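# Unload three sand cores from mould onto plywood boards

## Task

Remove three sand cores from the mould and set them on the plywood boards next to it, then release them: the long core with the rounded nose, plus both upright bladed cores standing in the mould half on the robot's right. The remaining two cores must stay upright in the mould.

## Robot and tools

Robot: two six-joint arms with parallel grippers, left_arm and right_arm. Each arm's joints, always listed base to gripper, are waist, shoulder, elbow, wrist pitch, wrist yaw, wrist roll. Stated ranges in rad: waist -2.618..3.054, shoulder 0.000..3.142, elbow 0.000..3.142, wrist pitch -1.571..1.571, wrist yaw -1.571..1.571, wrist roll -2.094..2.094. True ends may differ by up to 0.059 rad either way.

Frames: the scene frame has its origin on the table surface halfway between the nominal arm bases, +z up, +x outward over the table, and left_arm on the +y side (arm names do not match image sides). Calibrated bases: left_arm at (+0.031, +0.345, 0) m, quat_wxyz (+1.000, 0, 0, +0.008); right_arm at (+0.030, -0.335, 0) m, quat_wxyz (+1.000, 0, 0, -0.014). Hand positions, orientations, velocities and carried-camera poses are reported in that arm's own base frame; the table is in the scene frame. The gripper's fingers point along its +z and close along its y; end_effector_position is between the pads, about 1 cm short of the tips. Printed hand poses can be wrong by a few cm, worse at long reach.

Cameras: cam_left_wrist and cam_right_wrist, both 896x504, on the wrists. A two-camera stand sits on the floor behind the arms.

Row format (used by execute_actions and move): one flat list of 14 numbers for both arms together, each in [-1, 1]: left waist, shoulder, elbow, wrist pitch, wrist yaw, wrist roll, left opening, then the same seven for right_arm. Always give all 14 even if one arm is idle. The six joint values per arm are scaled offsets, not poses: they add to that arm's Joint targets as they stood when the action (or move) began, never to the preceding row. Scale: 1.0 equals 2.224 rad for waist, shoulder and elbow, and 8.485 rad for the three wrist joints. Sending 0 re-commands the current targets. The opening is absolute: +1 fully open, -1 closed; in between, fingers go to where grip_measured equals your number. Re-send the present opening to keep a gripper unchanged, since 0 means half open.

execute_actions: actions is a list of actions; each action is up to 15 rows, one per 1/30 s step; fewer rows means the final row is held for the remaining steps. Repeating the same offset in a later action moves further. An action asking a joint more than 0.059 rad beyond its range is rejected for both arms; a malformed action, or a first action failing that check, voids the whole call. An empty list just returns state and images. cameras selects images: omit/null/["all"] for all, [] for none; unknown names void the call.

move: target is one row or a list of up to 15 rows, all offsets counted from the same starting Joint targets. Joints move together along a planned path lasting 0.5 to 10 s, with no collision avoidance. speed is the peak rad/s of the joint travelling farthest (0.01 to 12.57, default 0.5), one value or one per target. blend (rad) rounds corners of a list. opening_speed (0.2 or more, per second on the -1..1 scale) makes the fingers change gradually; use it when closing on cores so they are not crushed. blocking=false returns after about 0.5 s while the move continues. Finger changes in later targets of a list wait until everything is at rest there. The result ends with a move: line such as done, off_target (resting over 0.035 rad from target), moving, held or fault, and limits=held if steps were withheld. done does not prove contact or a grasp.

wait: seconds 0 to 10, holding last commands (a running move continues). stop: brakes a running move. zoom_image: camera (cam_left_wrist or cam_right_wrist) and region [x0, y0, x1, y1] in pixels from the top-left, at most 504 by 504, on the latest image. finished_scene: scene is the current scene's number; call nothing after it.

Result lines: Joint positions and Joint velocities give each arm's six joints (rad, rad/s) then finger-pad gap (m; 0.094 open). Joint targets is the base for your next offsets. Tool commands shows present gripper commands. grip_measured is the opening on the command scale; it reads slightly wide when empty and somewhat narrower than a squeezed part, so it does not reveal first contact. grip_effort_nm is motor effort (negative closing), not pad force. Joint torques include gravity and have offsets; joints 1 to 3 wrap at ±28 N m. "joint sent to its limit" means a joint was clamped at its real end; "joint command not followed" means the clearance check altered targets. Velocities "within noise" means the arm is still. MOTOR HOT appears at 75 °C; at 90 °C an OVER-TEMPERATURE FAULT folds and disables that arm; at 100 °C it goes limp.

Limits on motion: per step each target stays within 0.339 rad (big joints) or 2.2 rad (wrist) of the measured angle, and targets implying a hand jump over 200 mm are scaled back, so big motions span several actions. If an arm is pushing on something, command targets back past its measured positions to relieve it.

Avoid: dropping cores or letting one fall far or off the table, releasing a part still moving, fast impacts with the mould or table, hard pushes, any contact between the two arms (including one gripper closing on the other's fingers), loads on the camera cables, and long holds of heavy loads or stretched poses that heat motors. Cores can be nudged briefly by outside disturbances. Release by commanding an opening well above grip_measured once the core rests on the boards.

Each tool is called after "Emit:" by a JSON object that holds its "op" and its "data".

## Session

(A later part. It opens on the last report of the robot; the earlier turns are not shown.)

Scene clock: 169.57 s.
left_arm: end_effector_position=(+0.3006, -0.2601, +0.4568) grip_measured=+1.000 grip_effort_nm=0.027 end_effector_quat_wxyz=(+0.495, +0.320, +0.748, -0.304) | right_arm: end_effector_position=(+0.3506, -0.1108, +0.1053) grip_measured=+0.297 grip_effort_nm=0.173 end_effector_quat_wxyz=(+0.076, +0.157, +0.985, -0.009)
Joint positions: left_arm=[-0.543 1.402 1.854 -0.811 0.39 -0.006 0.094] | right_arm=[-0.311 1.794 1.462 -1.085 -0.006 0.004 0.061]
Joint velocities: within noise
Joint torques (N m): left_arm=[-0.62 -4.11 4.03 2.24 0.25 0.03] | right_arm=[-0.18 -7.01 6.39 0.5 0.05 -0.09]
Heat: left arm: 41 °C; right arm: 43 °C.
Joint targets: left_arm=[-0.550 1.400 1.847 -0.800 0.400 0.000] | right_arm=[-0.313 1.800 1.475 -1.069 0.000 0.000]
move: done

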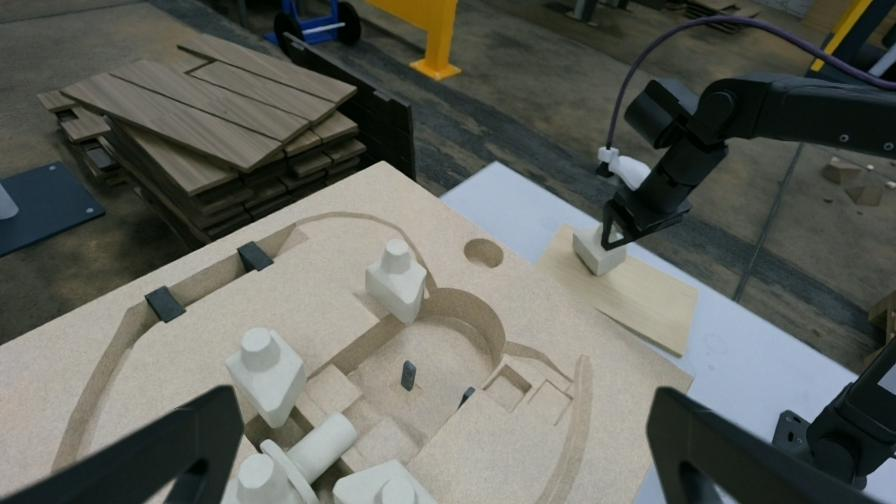

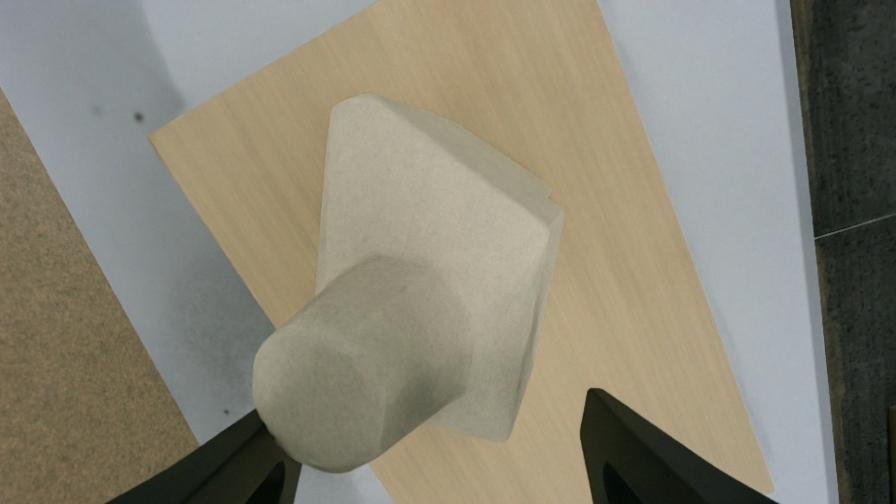

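Emit:
{"op": "move", "data": {"target": [0,0,0,0,0,0,1,0,0,0,0,0,0,1], "opening_speed": 0.5}}

Emit:
{"op": "zoom_image", "data": {"camera": "cam_left_wrist", "region": [520, 180, 720, 330]}}

Scene clock: 174.00 s.
left_arm: end_effector_position=(+0.3006, -0.2601, +0.4568) grip_measured=+1.000 grip_effort_nm=0.037 end_effector_quat_wxyz=(+0.495, +0.320, +0.748, -0.304) | right_arm: end_effector_position=(+0.3506, -0.1108, +0.1053) grip_measured=+0.997 grip_effort_nm=0.178 end_effector_quat_wxyz=(+0.076, +0.157, +0.985, -0.009)
Joint positions: left_arm=[-0.543 1.402 1.854 -0.811 0.39 -0.006 0.094] | right_arm=[-0.311 1.794 1.462 -1.085 -0.005 0.004 0.094]
Joint velocities: within noise
Joint torques (N m): left_arm=[-0.62 -4.11 3.99 2.26 0.25 -0.01] | right_arm=[-0.17 -7.01 6.38 0.51 0.04 -0.1]
Heat: left arm: 41 °C; right arm: 42 °C.
Joint targets: left_arm=[-0.550 1.400 1.847 -0.800 0.400 0.000] | right_arm=[-0.313 1.800 1.475 -1.069 0.000 0.000]
move: done

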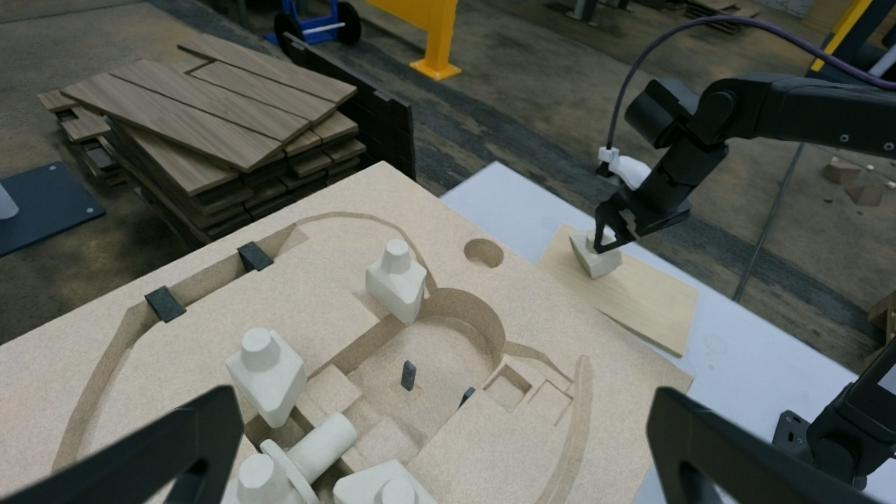

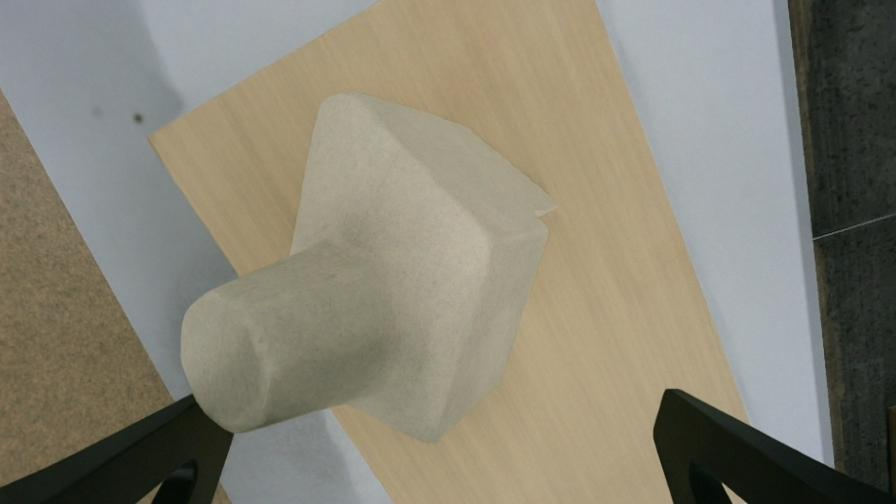

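Scaled by 2.520.

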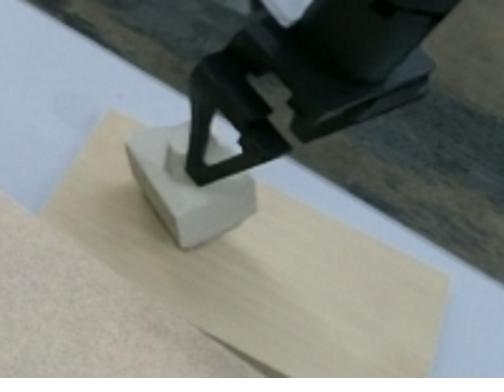

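Emit:
{"op": "move", "data": {"target": [0,0,0,0,0,0,1,0,0,0,0,0,0,-0.5], "opening_speed": 0.4}}

Emit:
{"op": "zoom_image", "data": {"camera": "cam_left_wrist", "region": [520, 180, 720, 330]}}

Scene clock: 200.07 s.
left_arm: end_effector_position=(+0.3006, -0.2601, +0.4568) grip_measured=+1.000 grip_effort_nm=0.022 end_effector_quat_wxyz=(+0.495, +0.320, +0.748, -0.304) | right_arm: end_effector_position=(+0.3507, -0.1108, +0.1053) grip_measured=-0.497 grip_effort_nm=-0.125 end_effector_quat_wxyz=(+0.076, +0.156, +0.985, -0.009)
Joint positions: left_arm=[-0.543 1.402 1.854 -0.811 0.39 -0.006 0.094] | right_arm=[-0.311 1.794 1.462 -1.085 -0.006 0.004 0.024]
Joint velocities: within noise
Joint torques (N m): left_arm=[-0.55 -4.12 4.07 2.24 0.24 0.01] | right_arm=[-0.18 -7.01 6.39 0.5 0.04 -0.08]
Heat: left arm: 42 °C; right arm: 38 °C.
Joint targets: left_arm=[-0.550 1.400 1.847 -0.800 0.400 0.000] | right_arm=[-0.313 1.800 1.475 -1.069 0.000 0.000]
move: done

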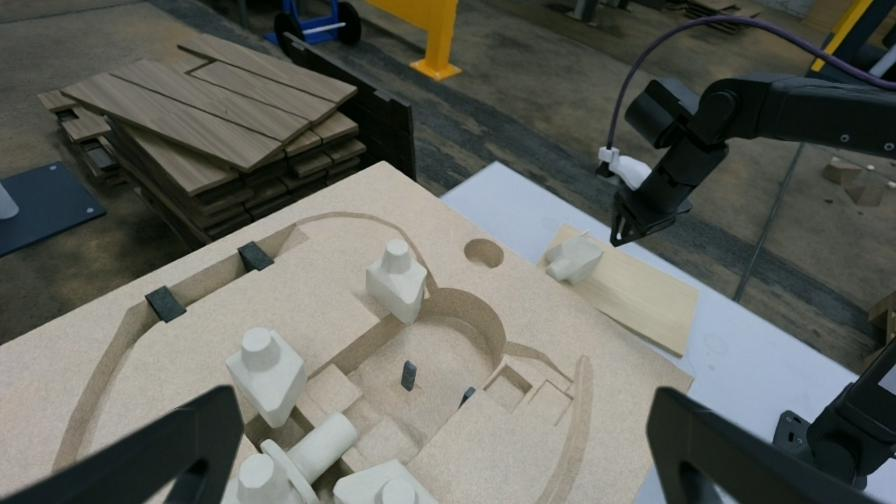

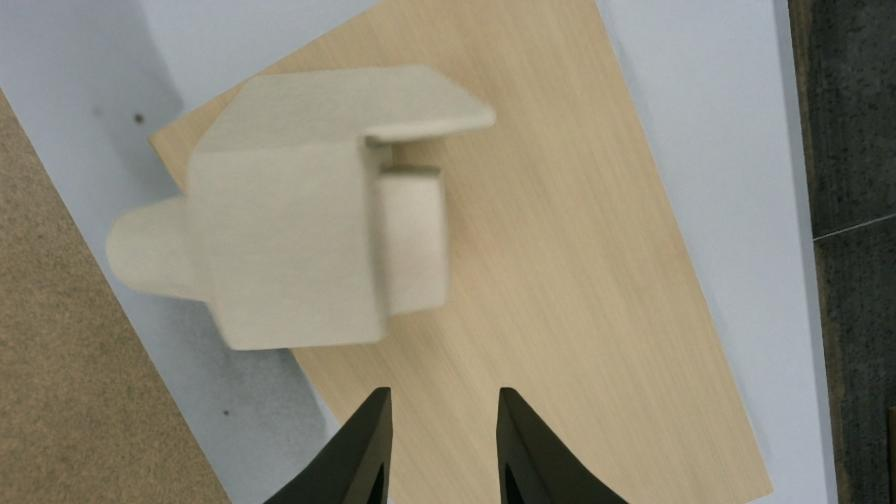

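Scaled by 2.520.

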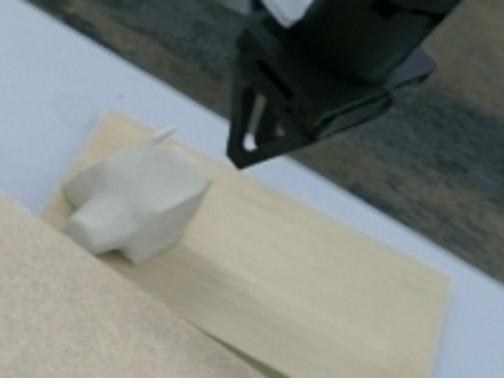

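Emit:
{"op": "move", "data": {"target": [[0,0,0,0,0,0,1,0,-0.0225,0.1686,-0.0154,0,0,-0.5],[0,0,0,0,0,0,1,0.3076,0.1579,0.3348,0.0001,0,0,1]], "speed": 0.6}}

Scene clock: 229.90 s.
left_arm: end_effector_position=(+0.3006, -0.2601, +0.4568) grip_measured=+1.000 grip_effort_nm=0.037 end_effector_quat_wxyz=(+0.495, +0.320, +0.748, -0.304) | right_arm: end_effector_position=(+0.4935, +0.1959, +0.1970) grip_measured=+0.997 grip_effort_nm=0.178 end_effector_quat_wxyz=(+0.258, -0.178, +0.948, +0.051)
Joint positions: left_arm=[-0.543 1.402 1.854 -0.811 0.39 -0.006 0.094] | right_arm=[0.375 2.14 2.189 -1.088 -0.003 0.004 0.094]
Joint velocities: within noise
Joint torques (N m): left_arm=[-0.57 -4.07 4.03 2.22 0.23 0.02] | right_arm=[-0.29 -9.51 8.08 1.09 -0.01 -0.08]
Heat: left arm: 43 °C; right arm: 38 °C.
Joint targets: left_arm=[-0.550 1.400 1.847 -0.800 0.400 0.000] | right_arm=[0.371 2.151 2.220 -1.069 0.000 0.000]
move: done

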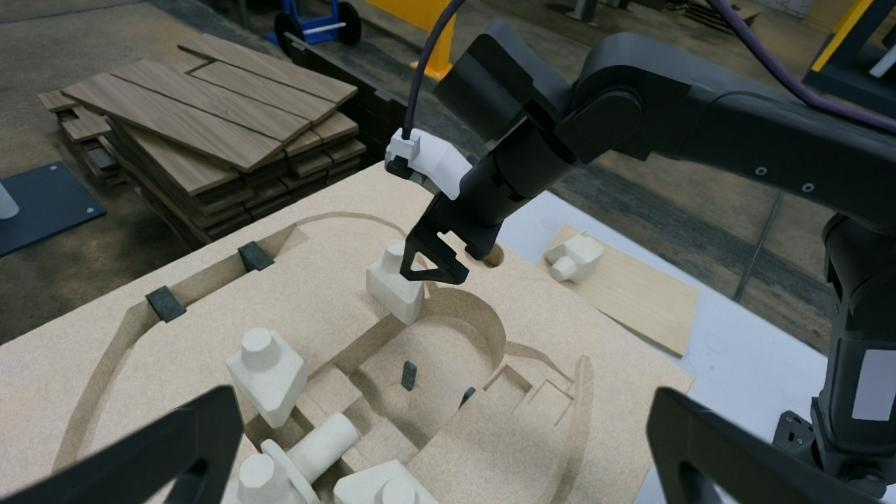

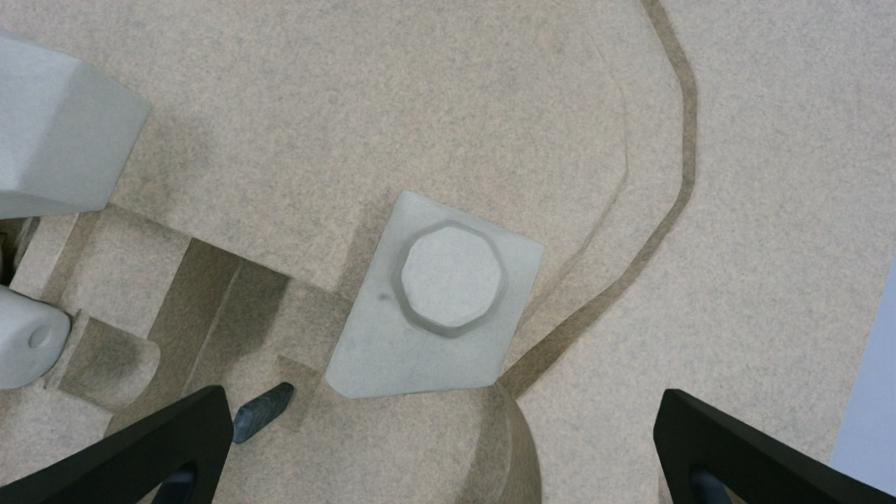

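Emit:
{"op": "move", "data": {"target": [0,0,0,0,0,0,1,0,0.0223,-0.0739,0.0252,0,0,1], "speed": 0.25}}

Emit:
{"op": "zoom_image", "data": {"camera": "cam_left_wrist", "region": [330, 180, 530, 330]}}

Scene clock: 242.93 s.
left_arm: end_effector_position=(+0.3006, -0.2601, +0.4568) grip_measured=+1.000 grip_effort_nm=0.037 end_effector_quat_wxyz=(+0.495, +0.320, +0.748, -0.304) | right_arm: end_effector_position=(+0.5187, +0.2058, +0.1522) grip_measured=+0.997 grip_effort_nm=0.178 end_effector_quat_wxyz=(+0.276, -0.178, +0.943, +0.054)
Joint positions: left_arm=[-0.543 1.402 1.854 -0.811 0.39 -0.006 0.094] | right_arm=[0.375 2.186 2.062 -0.877 -0.003 0.004 0.094]
Joint velocities: within noise
Joint torques (N m): left_arm=[-0.51 -4.15 4.04 2.24 0.21 0.01] | right_arm=[-0.38 -9.81 5.37 1.12 0.02 -0.08]
Heat: left arm: 43 °C; right arm: 43 °C.
Joint targets: left_arm=[-0.550 1.400 1.847 -0.800 0.400 0.000] | right_arm=[0.371 2.200 2.055 -0.855 0.000 0.000]
move: done

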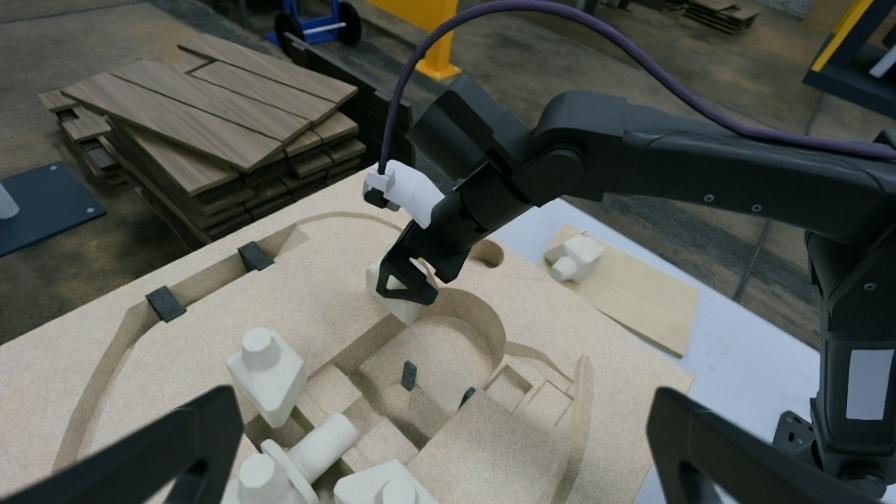

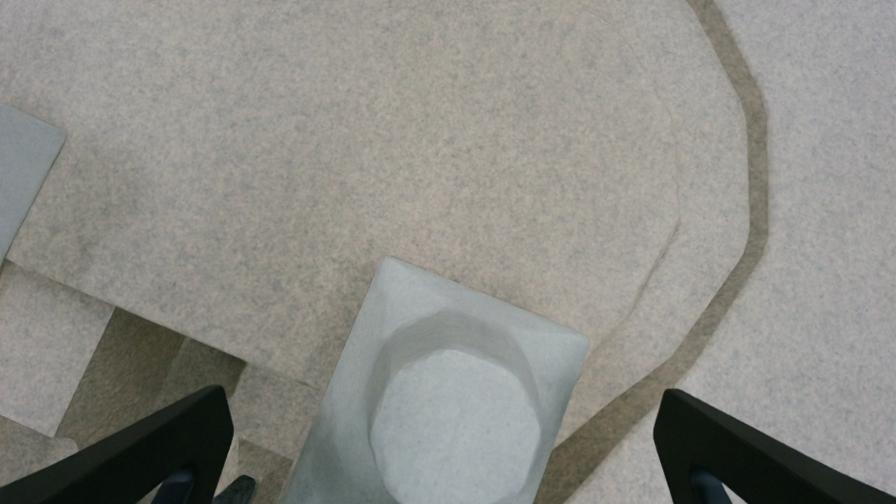

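Scaled by 2.520.

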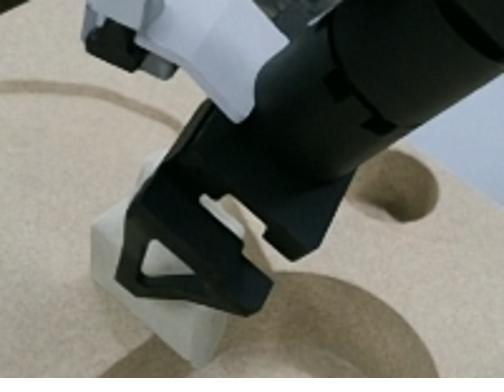

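Emit:
{"op": "move", "data": {"target": [0,0,0,0,0,0,1,0.001,0.0095,0,0,0,0,1], "speed": 0.2, "cameras": []}}

Emit:
{"op": "move", "data": {"target": [0,0,0,0,0,0,1,0,0,0,0,0,0,-0.5], "opening_speed": 0.6}}

Scene clock: 247.10 s.
left_arm: end_effector_position=(+0.3006, -0.2601, +0.4568) grip_measured=+1.000 grip_effort_nm=0.032 end_effector_quat_wxyz=(+0.495, +0.320, +0.748, -0.304) | right_arm: end_effector_position=(+0.5196, +0.2062, +0.1421) grip_measured=+0.997 grip_effort_nm=0.178 end_effector_quat_wxyz=(+0.267, -0.178, +0.946, +0.053)
Joint positions: left_arm=[-0.543 1.402 1.854 -0.811 0.39 -0.006 0.094] | right_arm=[0.375 2.206 2.062 -0.875 -0.003 0.004 0.094]
Joint velocities: within noise
Joint torques (N m): left_arm=[-0.54 -4.19 4.07 2.24 0.25 0.01] | right_arm=[-0.17 -9.83 5.41 1.13 0.03 -0.09]
Heat: left arm: 43 °C; right arm: 43 °C.
Joint targets: left_arm=[-0.550 1.400 1.847 -0.800 0.400 0.000] | right_arm=[0.373 2.222 2.055 -0.855 0.000 0.000]
move: done
No camera images: "cameras" was empty.

Scene clock: 249.80 s.
left_arm: end_effector_position=(+0.3006, -0.2601, +0.4568) grip_measured=+1.000 grip_effort_nm=0.032 end_effector_quat_wxyz=(+0.495, +0.320, +0.748, -0.304) | right_arm: end_effector_position=(+0.5208, +0.2072, +0.1430) grip_measured=+0.254 grip_effort_nm=-0.999 end_effector_quat_wxyz=(+0.270, -0.172, +0.946, +0.057)
Joint positions: left_arm=[-0.543 1.402 1.854 -0.811 0.39 -0.006 0.094] | right_arm=[0.375 2.206 2.062 -0.868 -0.006 0.017 0.059]
Joint velocities: within noise
Joint torques (N m): left_arm=[-0.59 -4.12 3.97 2.24 0.22 -0.01] | right_arm=[-0.18 -9.81 5.42 1.06 0.06 -0.24]
Heat: left arm: 43 °C; right arm: 43 °C.
Joint targets: left_arm=[-0.550 1.400 1.847 -0.800 0.400 0.000] | right_arm=[0.373 2.222 2.055 -0.855 0.000 0.000]
move: done

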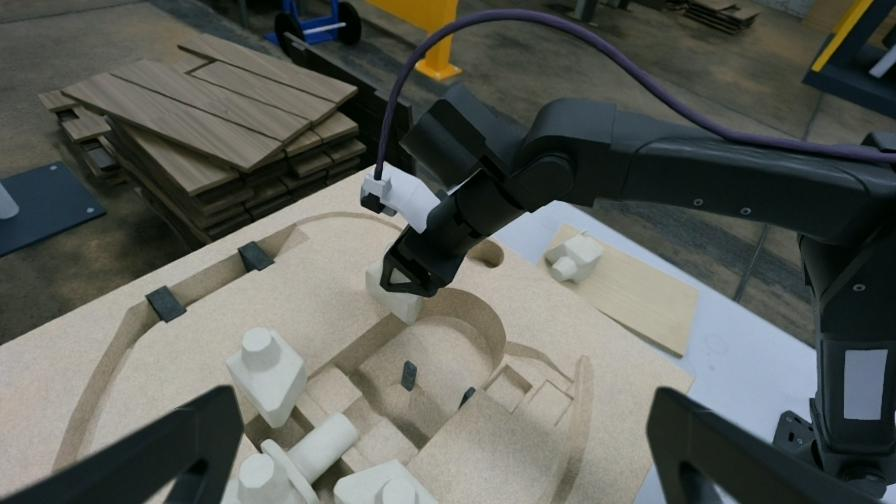

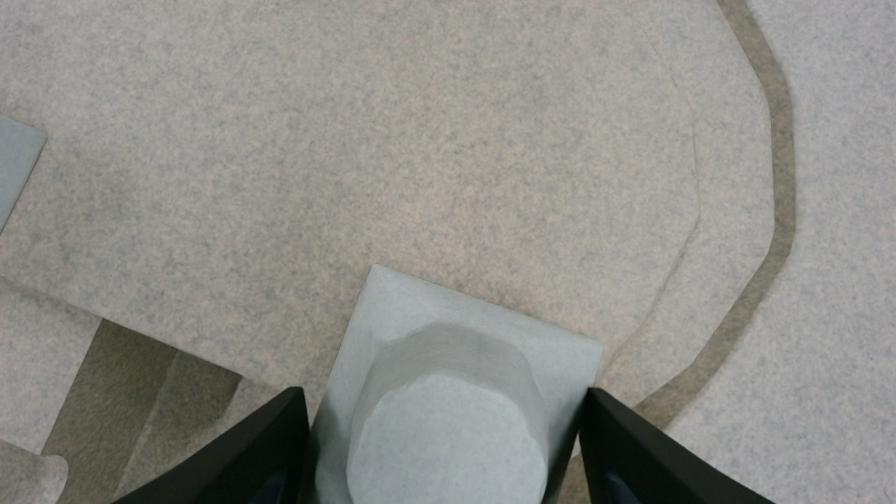

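Emit:
{"op": "move", "data": {"target": [0,0,0,0,0,0,1,0,0,0,0,0,0,1], "opening_speed": 1.0, "cameras": []}}

Emit:
{"op": "move", "data": {"target": [0,0,0,0,0,0,1,0.001,-0.0115,0.002,0,0,0,1], "speed": 0.2, "cameras": ["cam_right_wrist"]}}

Scene clock: 256.90 s.
left_arm: end_effector_position=(+0.3006, -0.2601, +0.4568) grip_measured=+1.000 grip_effort_nm=0.022 end_effector_quat_wxyz=(+0.495, +0.320, +0.748, -0.304) | right_arm: end_effector_position=(+0.5209, +0.2069, +0.1430) grip_measured=+0.997 grip_effort_nm=0.178 end_effector_quat_wxyz=(+0.270, -0.176, +0.945, +0.055)
Joint positions: left_arm=[-0.543 1.402 1.854 -0.811 0.39 -0.006 0.094] | right_arm=[0.375 2.206 2.062 -0.868 -0.005 0.008 0.094]
Joint velocities: within noise
Joint torques (N m): left_arm=[-0.59 -4.12 3.96 2.24 0.25 0.01] | right_arm=[-0.16 -9.78 5.41 1.06 0.05 -0.11]
Heat: left arm: 43 °C; right arm: 44 °C.
Joint targets: left_arm=[-0.550 1.400 1.847 -0.800 0.400 0.000] | right_arm=[0.373 2.222 2.055 -0.855 0.000 0.000]
move: done
No camera images: "cameras" was empty.

Scene clock: 257.60 s.
left_arm: end_effector_position=(+0.3006, -0.2601, +0.4568) grip_measured=+1.000 grip_effort_nm=0.027 end_effector_quat_wxyz=(+0.495, +0.320, +0.748, -0.304) | right_arm: end_effector_position=(+0.5209, +0.2069, +0.1430) grip_measured=+0.997 grip_effort_nm=0.178 end_effector_quat_wxyz=(+0.270, -0.176, +0.945, +0.055)
Joint positions: left_arm=[-0.543 1.402 1.854 -0.811 0.39 -0.006 0.094] | right_arm=[0.375 2.206 2.062 -0.868 -0.005 0.008 0.094]
Joint velocities: within noise
Joint torques (N m): left_arm=[-0.55 -4.21 4.03 2.23 0.22 0.02] | right_arm=[0.02 -11.78 5.75 1.06 0.04 -0.13]
Heat: left arm: 43 °C; right arm: 44 °C.
Joint targets: left_arm=[-0.550 1.400 1.847 -0.800 0.400 0.000] | right_arm=[0.375 2.196 2.060 -0.855 0.000 0.000]
move: done
Images, in order (width x height): cam_right_wrist 896x504.

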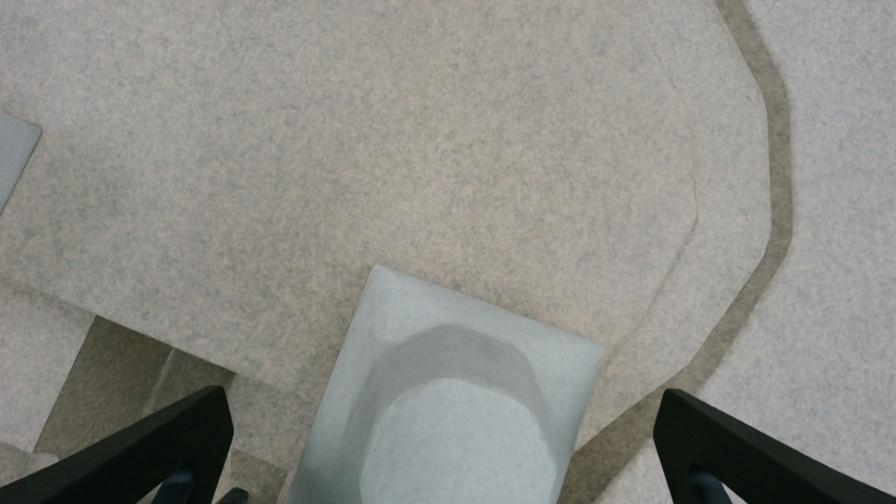

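Emit:
{"op": "move", "data": {"target": [0,0,0,0,0,0,1,0,-0.0155,0.002,0,0,0,1], "speed": 0.2, "cameras": []}}

Emit:
{"op": "move", "data": {"target": [0,0,0,0,0,0,1,0,0,0,0,0,0,-0.5], "opening_speed": 0.6}}

Scene clock: 262.10 s.
left_arm: end_effector_position=(+0.3006, -0.2601, +0.4568) grip_measured=+1.000 grip_effort_nm=0.027 end_effector_quat_wxyz=(+0.495, +0.320, +0.748, -0.304) | right_arm: end_effector_position=(+0.5209, +0.2069, +0.1430) grip_measured=+0.997 grip_effort_nm=0.178 end_effector_quat_wxyz=(+0.270, -0.176, +0.945, +0.055)
Joint positions: left_arm=[-0.543 1.402 1.854 -0.811 0.39 -0.006 0.094] | right_arm=[0.375 2.206 2.062 -0.868 -0.005 0.008 0.094]
Joint velocities: within noise
Joint torques (N m): left_arm=[-0.53 -4.12 4 2.27 0.25 0] | right_arm=[-0.01 -14.67 6.05 1.07 0.04 -0.12]
Heat: left arm: 44 °C; right arm: 46 °C.
Joint targets: left_arm=[-0.550 1.400 1.847 -0.800 0.400 0.000] | right_arm=[0.375 2.161 2.064 -0.855 0.000 0.000]
move: off_target (right_arm); right_arm: the shoulder is farthest, 0.044 rad from its target
No camera images: "cameras" was empty.

Scene clock: 264.80 s.
left_arm: end_effector_position=(+0.3006, -0.2601, +0.4568) grip_measured=+1.000 grip_effort_nm=0.037 end_effector_quat_wxyz=(+0.495, +0.320, +0.748, -0.304) | right_arm: end_effector_position=(+0.5209, +0.2069, +0.1430) grip_measured=+0.255 grip_effort_nm=-1.004 end_effector_quat_wxyz=(+0.270, -0.175, +0.945, +0.055)
Joint positions: left_arm=[-0.543 1.402 1.854 -0.811 0.39 -0.006 0.094] | right_arm=[0.375 2.206 2.062 -0.868 -0.005 0.011 0.059]
Joint velocities: within noise
Joint torques (N m): left_arm=[-0.53 -4.12 4.03 2.24 0.23 -0.02] | right_arm=[0.01 -14.67 6.08 1.07 0.03 -0.16]
Heat: left arm: 44 °C; right arm: 48 °C.
Joint targets: left_arm=[-0.550 1.400 1.847 -0.800 0.399 0.000] | right_arm=[0.375 2.161 2.064 -0.855 0.000 0.000]
move: off_target (right_arm); right_arm: the shoulder is farthest, 0.045 rad from its target

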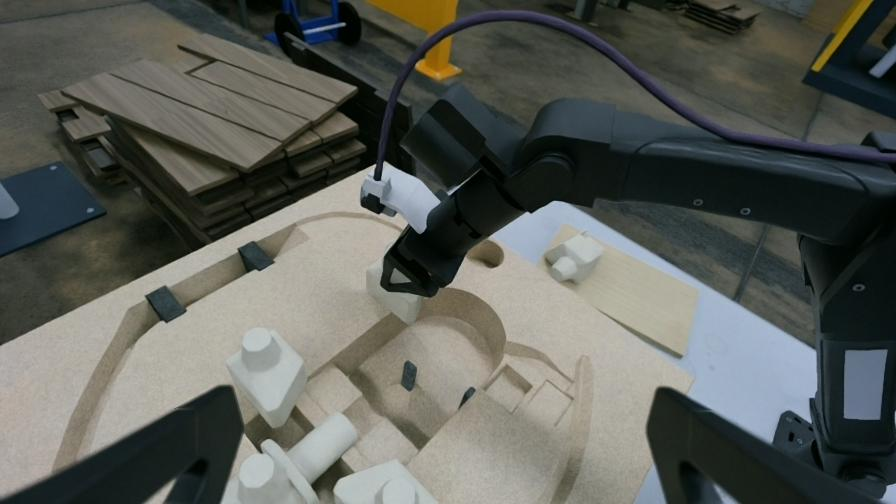

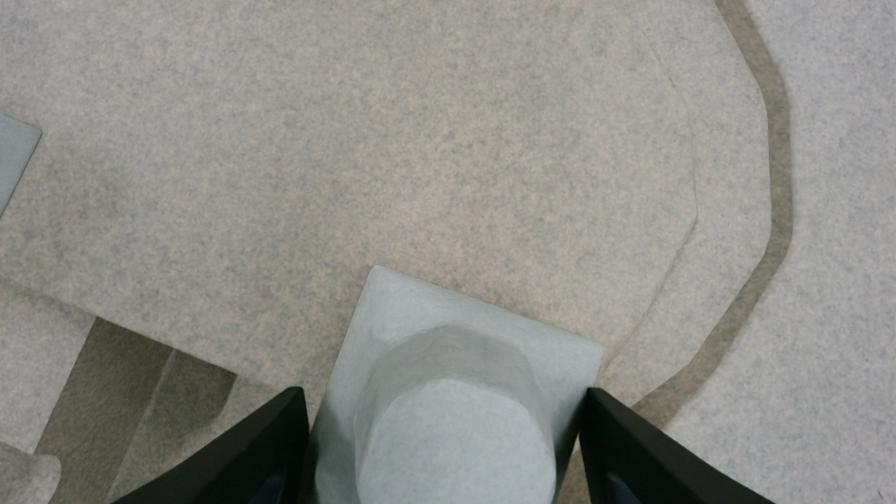

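Emit:
{"op": "move", "data": {"target": [0,0,0,0,0,0,1,0,0,0,0,0,0,1], "opening_speed": 1.0, "cameras": []}}

Emit:
{"op": "move", "data": {"target": [[0,0,0,0,0,0,1,0,-0.0344,0.002,0,0,0,1],[0,0,0,0,0,0,1,0,0.0193,0.002,0,0,0,1]], "speed": 0.25, "cameras": ["cam_right_wrist"]}}

Scene clock: 269.87 s.
left_arm: end_effector_position=(+0.3006, -0.2601, +0.4568) grip_measured=+1.000 grip_effort_nm=0.022 end_effector_quat_wxyz=(+0.495, +0.320, +0.748, -0.304) | right_arm: end_effector_position=(+0.5209, +0.2069, +0.1430) grip_measured=+0.997 grip_effort_nm=0.178 end_effector_quat_wxyz=(+0.270, -0.176, +0.945, +0.055)
Joint positions: left_arm=[-0.543 1.402 1.854 -0.811 0.39 -0.006 0.094] | right_arm=[0.375 2.206 2.062 -0.868 -0.005 0.008 0.094]
Joint velocities: within noise
Joint torques (N m): left_arm=[-0.55 -4.18 4.07 2.24 0.23 0.01] | right_arm=[0.02 -14.67 6.06 1.06 0.04 -0.12]
Heat: left arm: 44 °C; right arm: 50 °C.
Joint targets: left_arm=[-0.550 1.400 1.847 -0.800 0.399 0.000] | right_arm=[0.375 2.161 2.064 -0.855 0.000 0.000]
move: off_target (right_arm); right_arm: the shoulder is farthest, 0.045 rad from its target
No camera images: "cameras" was empty.

Scene clock: 271.10 s.
left_arm: end_effector_position=(+0.3006, -0.2601, +0.4568) grip_measured=+1.000 grip_effort_nm=0.022 end_effector_quat_wxyz=(+0.495, +0.320, +0.748, -0.304) | right_arm: end_effector_position=(+0.5214, +0.2071, +0.1473) grip_measured=+0.997 grip_effort_nm=0.173 end_effector_quat_wxyz=(+0.276, -0.176, +0.943, +0.056)
Joint positions: left_arm=[-0.543 1.402 1.854 -0.811 0.39 -0.006 0.094] | right_arm=[0.375 2.199 2.062 -0.865 -0.005 0.008 0.094]
Joint velocities: within noise
Joint torques (N m): left_arm=[-0.59 -4.26 4.05 2.22 0.23 0.01] | right_arm=[0.01 -10.43 6.27 1.02 0.04 -0.12]
Heat: left arm: 44 °C; right arm: 50 °C.
Joint targets: left_arm=[-0.550 1.400 1.847 -0.800 0.399 0.000] | right_arm=[0.375 2.204 2.068 -0.855 0.000 0.000]
move: done
Images, in order (width x height): cam_right_wrist 896x504.

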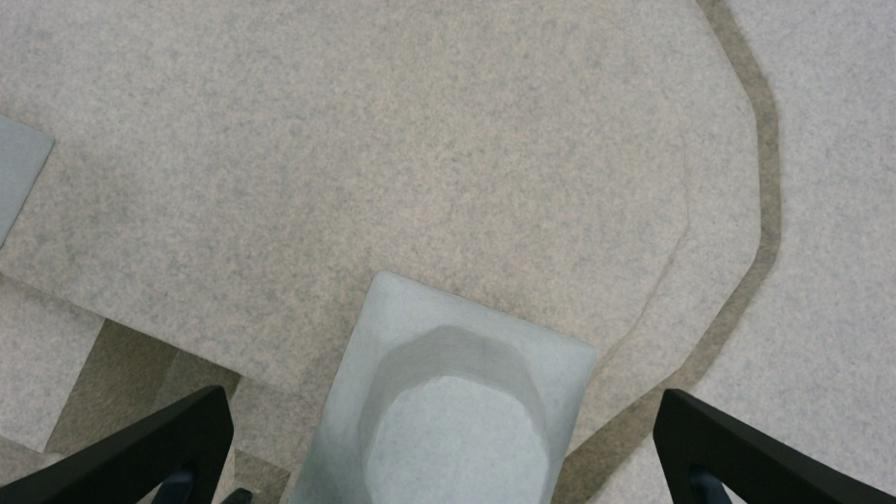

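Emit:
{"op": "move", "data": {"target": [[0,0,0,0,0,0,1,0,-0.0468,0,0,0,0,1],[0,0,0,0,0,0,1,0,-0.0054,0,0,0,0,1]], "speed": 0.25, "cameras": []}}

Emit:
{"op": "move", "data": {"target": [0,0,0,0,0,0,1,0,0,0,0,0,0,-0.5], "opening_speed": 0.6}}

Scene clock: 275.70 s.
left_arm: end_effector_position=(+0.3006, -0.2601, +0.4568) grip_measured=+1.000 grip_effort_nm=0.027 end_effector_quat_wxyz=(+0.495, +0.320, +0.748, -0.304) | right_arm: end_effector_position=(+0.5211, +0.2070, +0.1568) grip_measured=+0.997 grip_effort_nm=0.178 end_effector_quat_wxyz=(+0.284, -0.176, +0.941, +0.057)
Joint positions: left_arm=[-0.543 1.402 1.854 -0.811 0.39 -0.006 0.094] | right_arm=[0.375 2.181 2.062 -0.863 -0.005 0.007 0.094]
Joint velocities: within noise
Joint torques (N m): left_arm=[-0.55 -4.08 4.11 2.24 0.23 0.02] | right_arm=[0.05 -10.03 6.46 1.07 0.04 -0.11]
Heat: left arm: 44 °C; right arm: 49 °C.
Joint targets: left_arm=[-0.550 1.400 1.847 -0.800 0.399 0.000] | right_arm=[0.375 2.192 2.068 -0.855 0.000 0.000]
move: done
No camera images: "cameras" was empty.

Scene clock: 278.40 s.
left_arm: end_effector_position=(+0.3006, -0.2601, +0.4568) grip_measured=+1.000 grip_effort_nm=0.032 end_effector_quat_wxyz=(+0.495, +0.320, +0.748, -0.304) | right_arm: end_effector_position=(+0.5212, +0.2066, +0.1568) grip_measured=-0.277 grip_effort_nm=-0.999 end_effector_quat_wxyz=(+0.284, -0.176, +0.941, +0.056)
Joint positions: left_arm=[-0.543 1.402 1.854 -0.811 0.39 -0.006 0.094] | right_arm=[0.375 2.181 2.062 -0.863 -0.003 0.007 0.034]
Joint velocities: within noise
Joint torques (N m): left_arm=[-0.54 -4.08 4 2.23 0.22 0] | right_arm=[-0.01 -10.04 6.41 1.06 0.02 -0.12]
Heat: left arm: 44 °C; right arm: 47 °C.
Joint targets: left_arm=[-0.550 1.400 1.847 -0.800 0.399 0.000] | right_arm=[0.375 2.192 2.068 -0.855 0.000 0.000]
move: done

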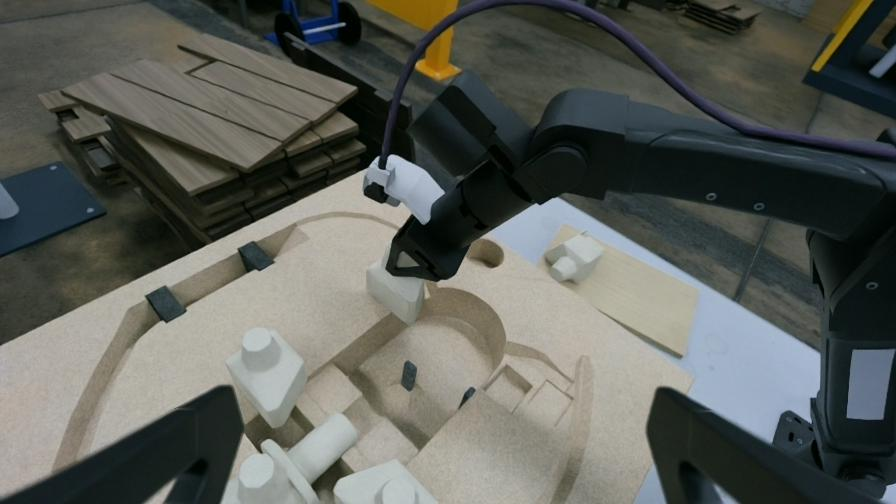

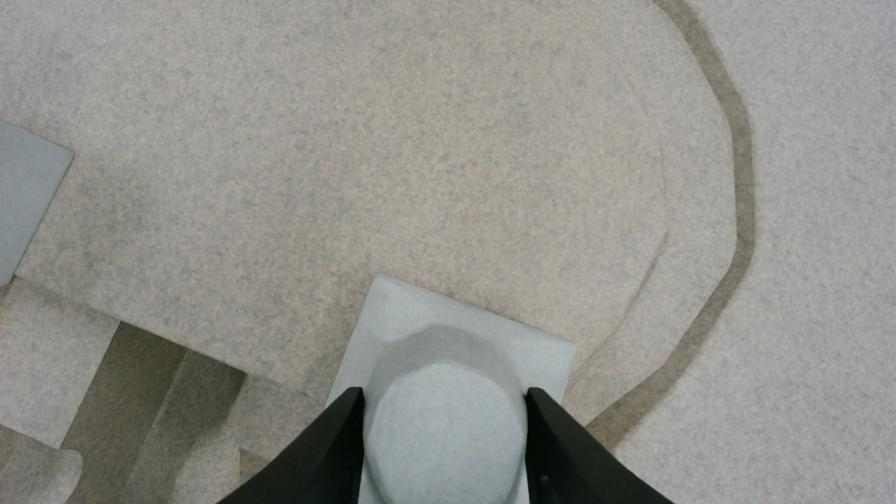

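Emit:
{"op": "move", "data": {"target": [0,0,0,0,0,0,1,0,-0.0200,0.0856,-0.0139,0,0,-0.5], "speed": 0.2}}

Emit:
{"op": "zoom_image", "data": {"camera": "cam_left_wrist", "region": [330, 180, 530, 330]}}

Scene clock: 284.53 s.
left_arm: end_effector_position=(+0.3006, -0.2601, +0.4568) grip_measured=+1.000 grip_effort_nm=0.037 end_effector_quat_wxyz=(+0.495, +0.320, +0.748, -0.304) | right_arm: end_effector_position=(+0.5164, +0.2044, +0.1954) grip_measured=-0.278 grip_effort_nm=-1.004 end_effector_quat_wxyz=(+0.289, -0.175, +0.939, +0.056)
Joint positions: left_arm=[-0.543 1.402 1.854 -0.811 0.39 -0.006 0.094] | right_arm=[0.375 2.181 2.213 -1.004 -0.001 0.007 0.034]
Joint velocities: within noise
Joint torques (N m): left_arm=[-0.51 -4.15 4.05 2.25 0.23 0.01] | right_arm=[0.01 -13.46 9.48 1.31 0.01 -0.11]
Heat: left arm: 44 °C; right arm: 46 °C.
Joint targets: left_arm=[-0.550 1.400 1.847 -0.800 0.399 0.000] | right_arm=[0.375 2.148 2.259 -0.973 0.000 0.000]
move: off_target (right_arm); right_arm: the elbow is farthest, 0.046 rad from its target

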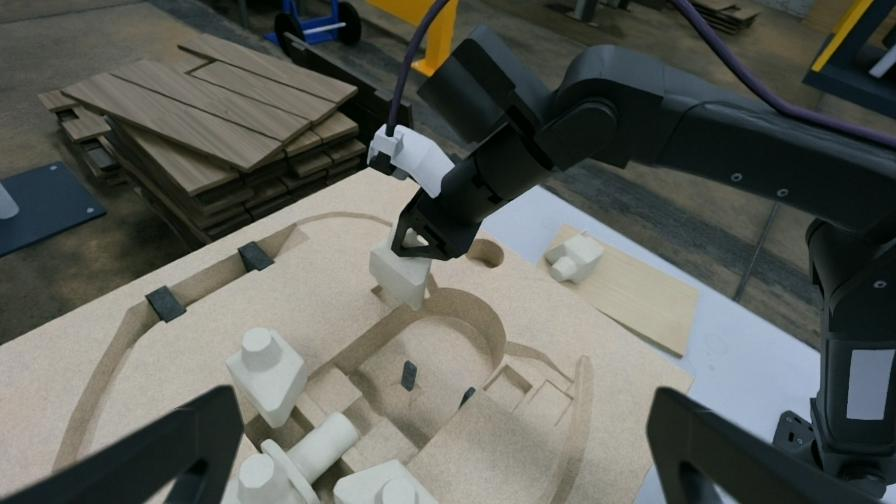

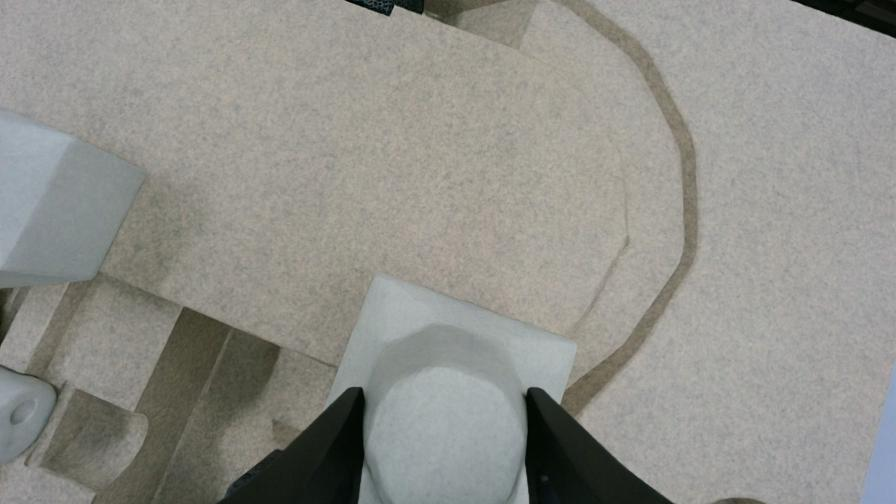

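Scaled by 2.520.

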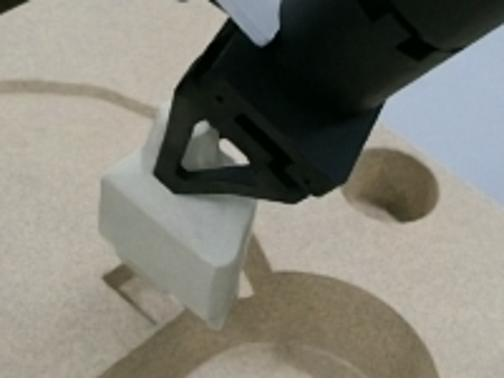

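Emit:
{"op": "move", "data": {"target": [0,0,0,0,0,0,1,0,-0.0250,0.0135,-0.002,0,0,-0.5], "speed": 0.25, "cameras": ["cam_left_wrist"]}}

Emit:
{"op": "zoom_image", "data": {"camera": "cam_left_wrist", "region": [330, 180, 530, 330]}}

Scene clock: 288.40 s.
left_arm: end_effector_position=(+0.3006, -0.2601, +0.4568) grip_measured=+1.000 grip_effort_nm=0.037 end_effector_quat_wxyz=(+0.495, +0.320, +0.748, -0.304) | right_arm: end_effector_position=(+0.5142, +0.2035, +0.2174) grip_measured=-0.278 grip_effort_nm=-1.004 end_effector_quat_wxyz=(+0.306, -0.174, +0.934, +0.059)
Joint positions: left_arm=[-0.543 1.402 1.854 -0.811 0.39 -0.006 0.094] | right_arm=[0.375 2.157 2.243 -1.024 -0.001 0.007 0.034]
Joint velocities: within noise
Joint torques (N m): left_arm=[-0.61 -4.15 4.03 2.23 0.24 0.01] | right_arm=[0.01 -15.86 9.42 1.38 0.01 -0.11]
Heat: left arm: 44 °C; right arm: 47 °C.
Joint targets: left_arm=[-0.550 1.400 1.847 -0.800 0.399 0.000] | right_arm=[0.375 2.092 2.289 -0.990 0.000 0.000]
move: off_target (right_arm); right_arm: the shoulder is farthest, 0.064 rad from its target
Images, in order (width x height): cam_left_wrist 896x504.

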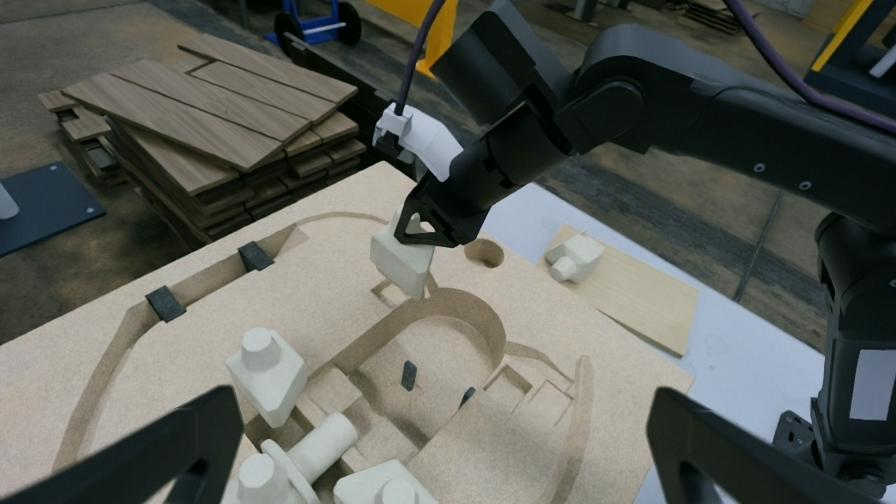

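Scaled by 2.520.

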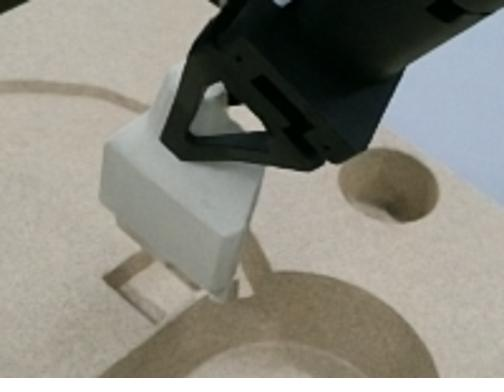

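Emit:
{"op": "move", "data": {"target": [[0,0,0,0,0,0,1,-0.4384,-0.3112,-0.1987,-0.0539,0,0,-0.5],[0,0,0,0,0,0,1,-0.7599,-0.2086,-0.7177,0.0418,-0.1768,-0.1850,-0.5]], "speed": 0.7}}

Emit:
{"op": "zoom_image", "data": {"camera": "cam_left_wrist", "region": [450, 180, 800, 400]}}

Scene clock: 329.80 s.
left_arm: end_effector_position=(+0.3006, -0.2601, +0.4568) grip_measured=+1.000 grip_effort_nm=0.032 end_effector_quat_wxyz=(+0.495, +0.320, +0.748, -0.304) | right_arm: end_effector_position=(+0.2311, -0.1728, +0.1198) grip_measured=-0.279 grip_effort_nm=-1.009 end_effector_quat_wxyz=(+0.638, -0.088, +0.759, +0.095)
Joint positions: left_arm=[-0.543 1.402 1.854 -0.811 0.39 -0.006 0.094] | right_arm=[-1.31 1.627 0.691 -0.651 -1.402 -1.555 0.034]
Joint velocities: within noise
Joint torques (N m): left_arm=[-0.55 -4.16 4.03 2.24 0.23 0.01] | right_arm=[-0.4 -4.71 4.15 0.28 -1.45 -0.18]
Heat: left arm: 45 °C; right arm: 67 °C.
Joint targets: left_arm=[-0.550 1.400 1.847 -0.800 0.399 0.000] | right_arm=[-1.315 1.628 0.692 -0.635 -1.500 -1.570]
move: off_target (right_arm); right_arm: the wrist yaw is farthest, 0.098 rad from its target

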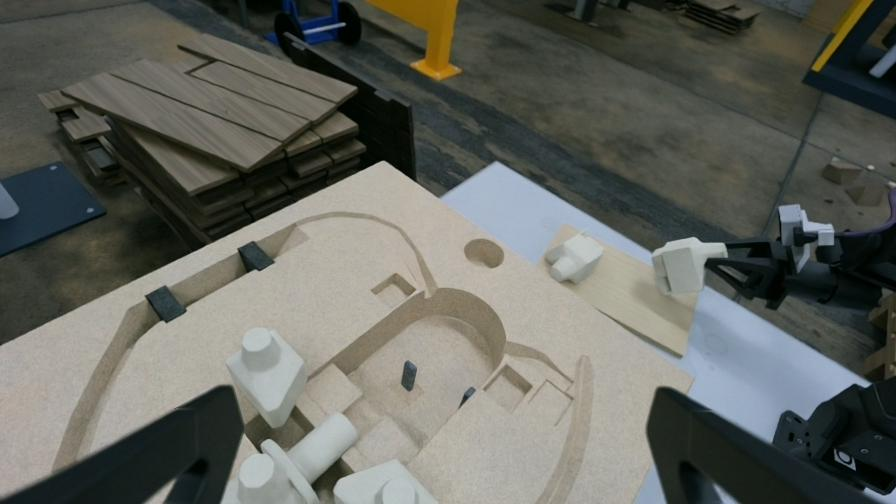

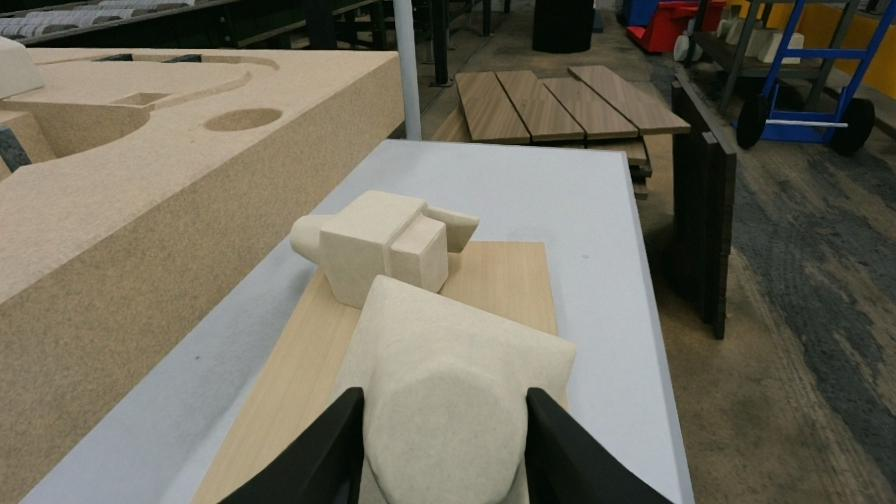

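Scaled by 1.440.

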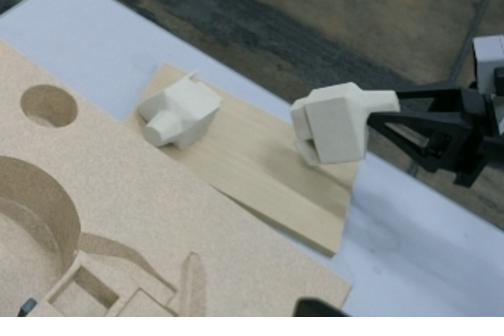

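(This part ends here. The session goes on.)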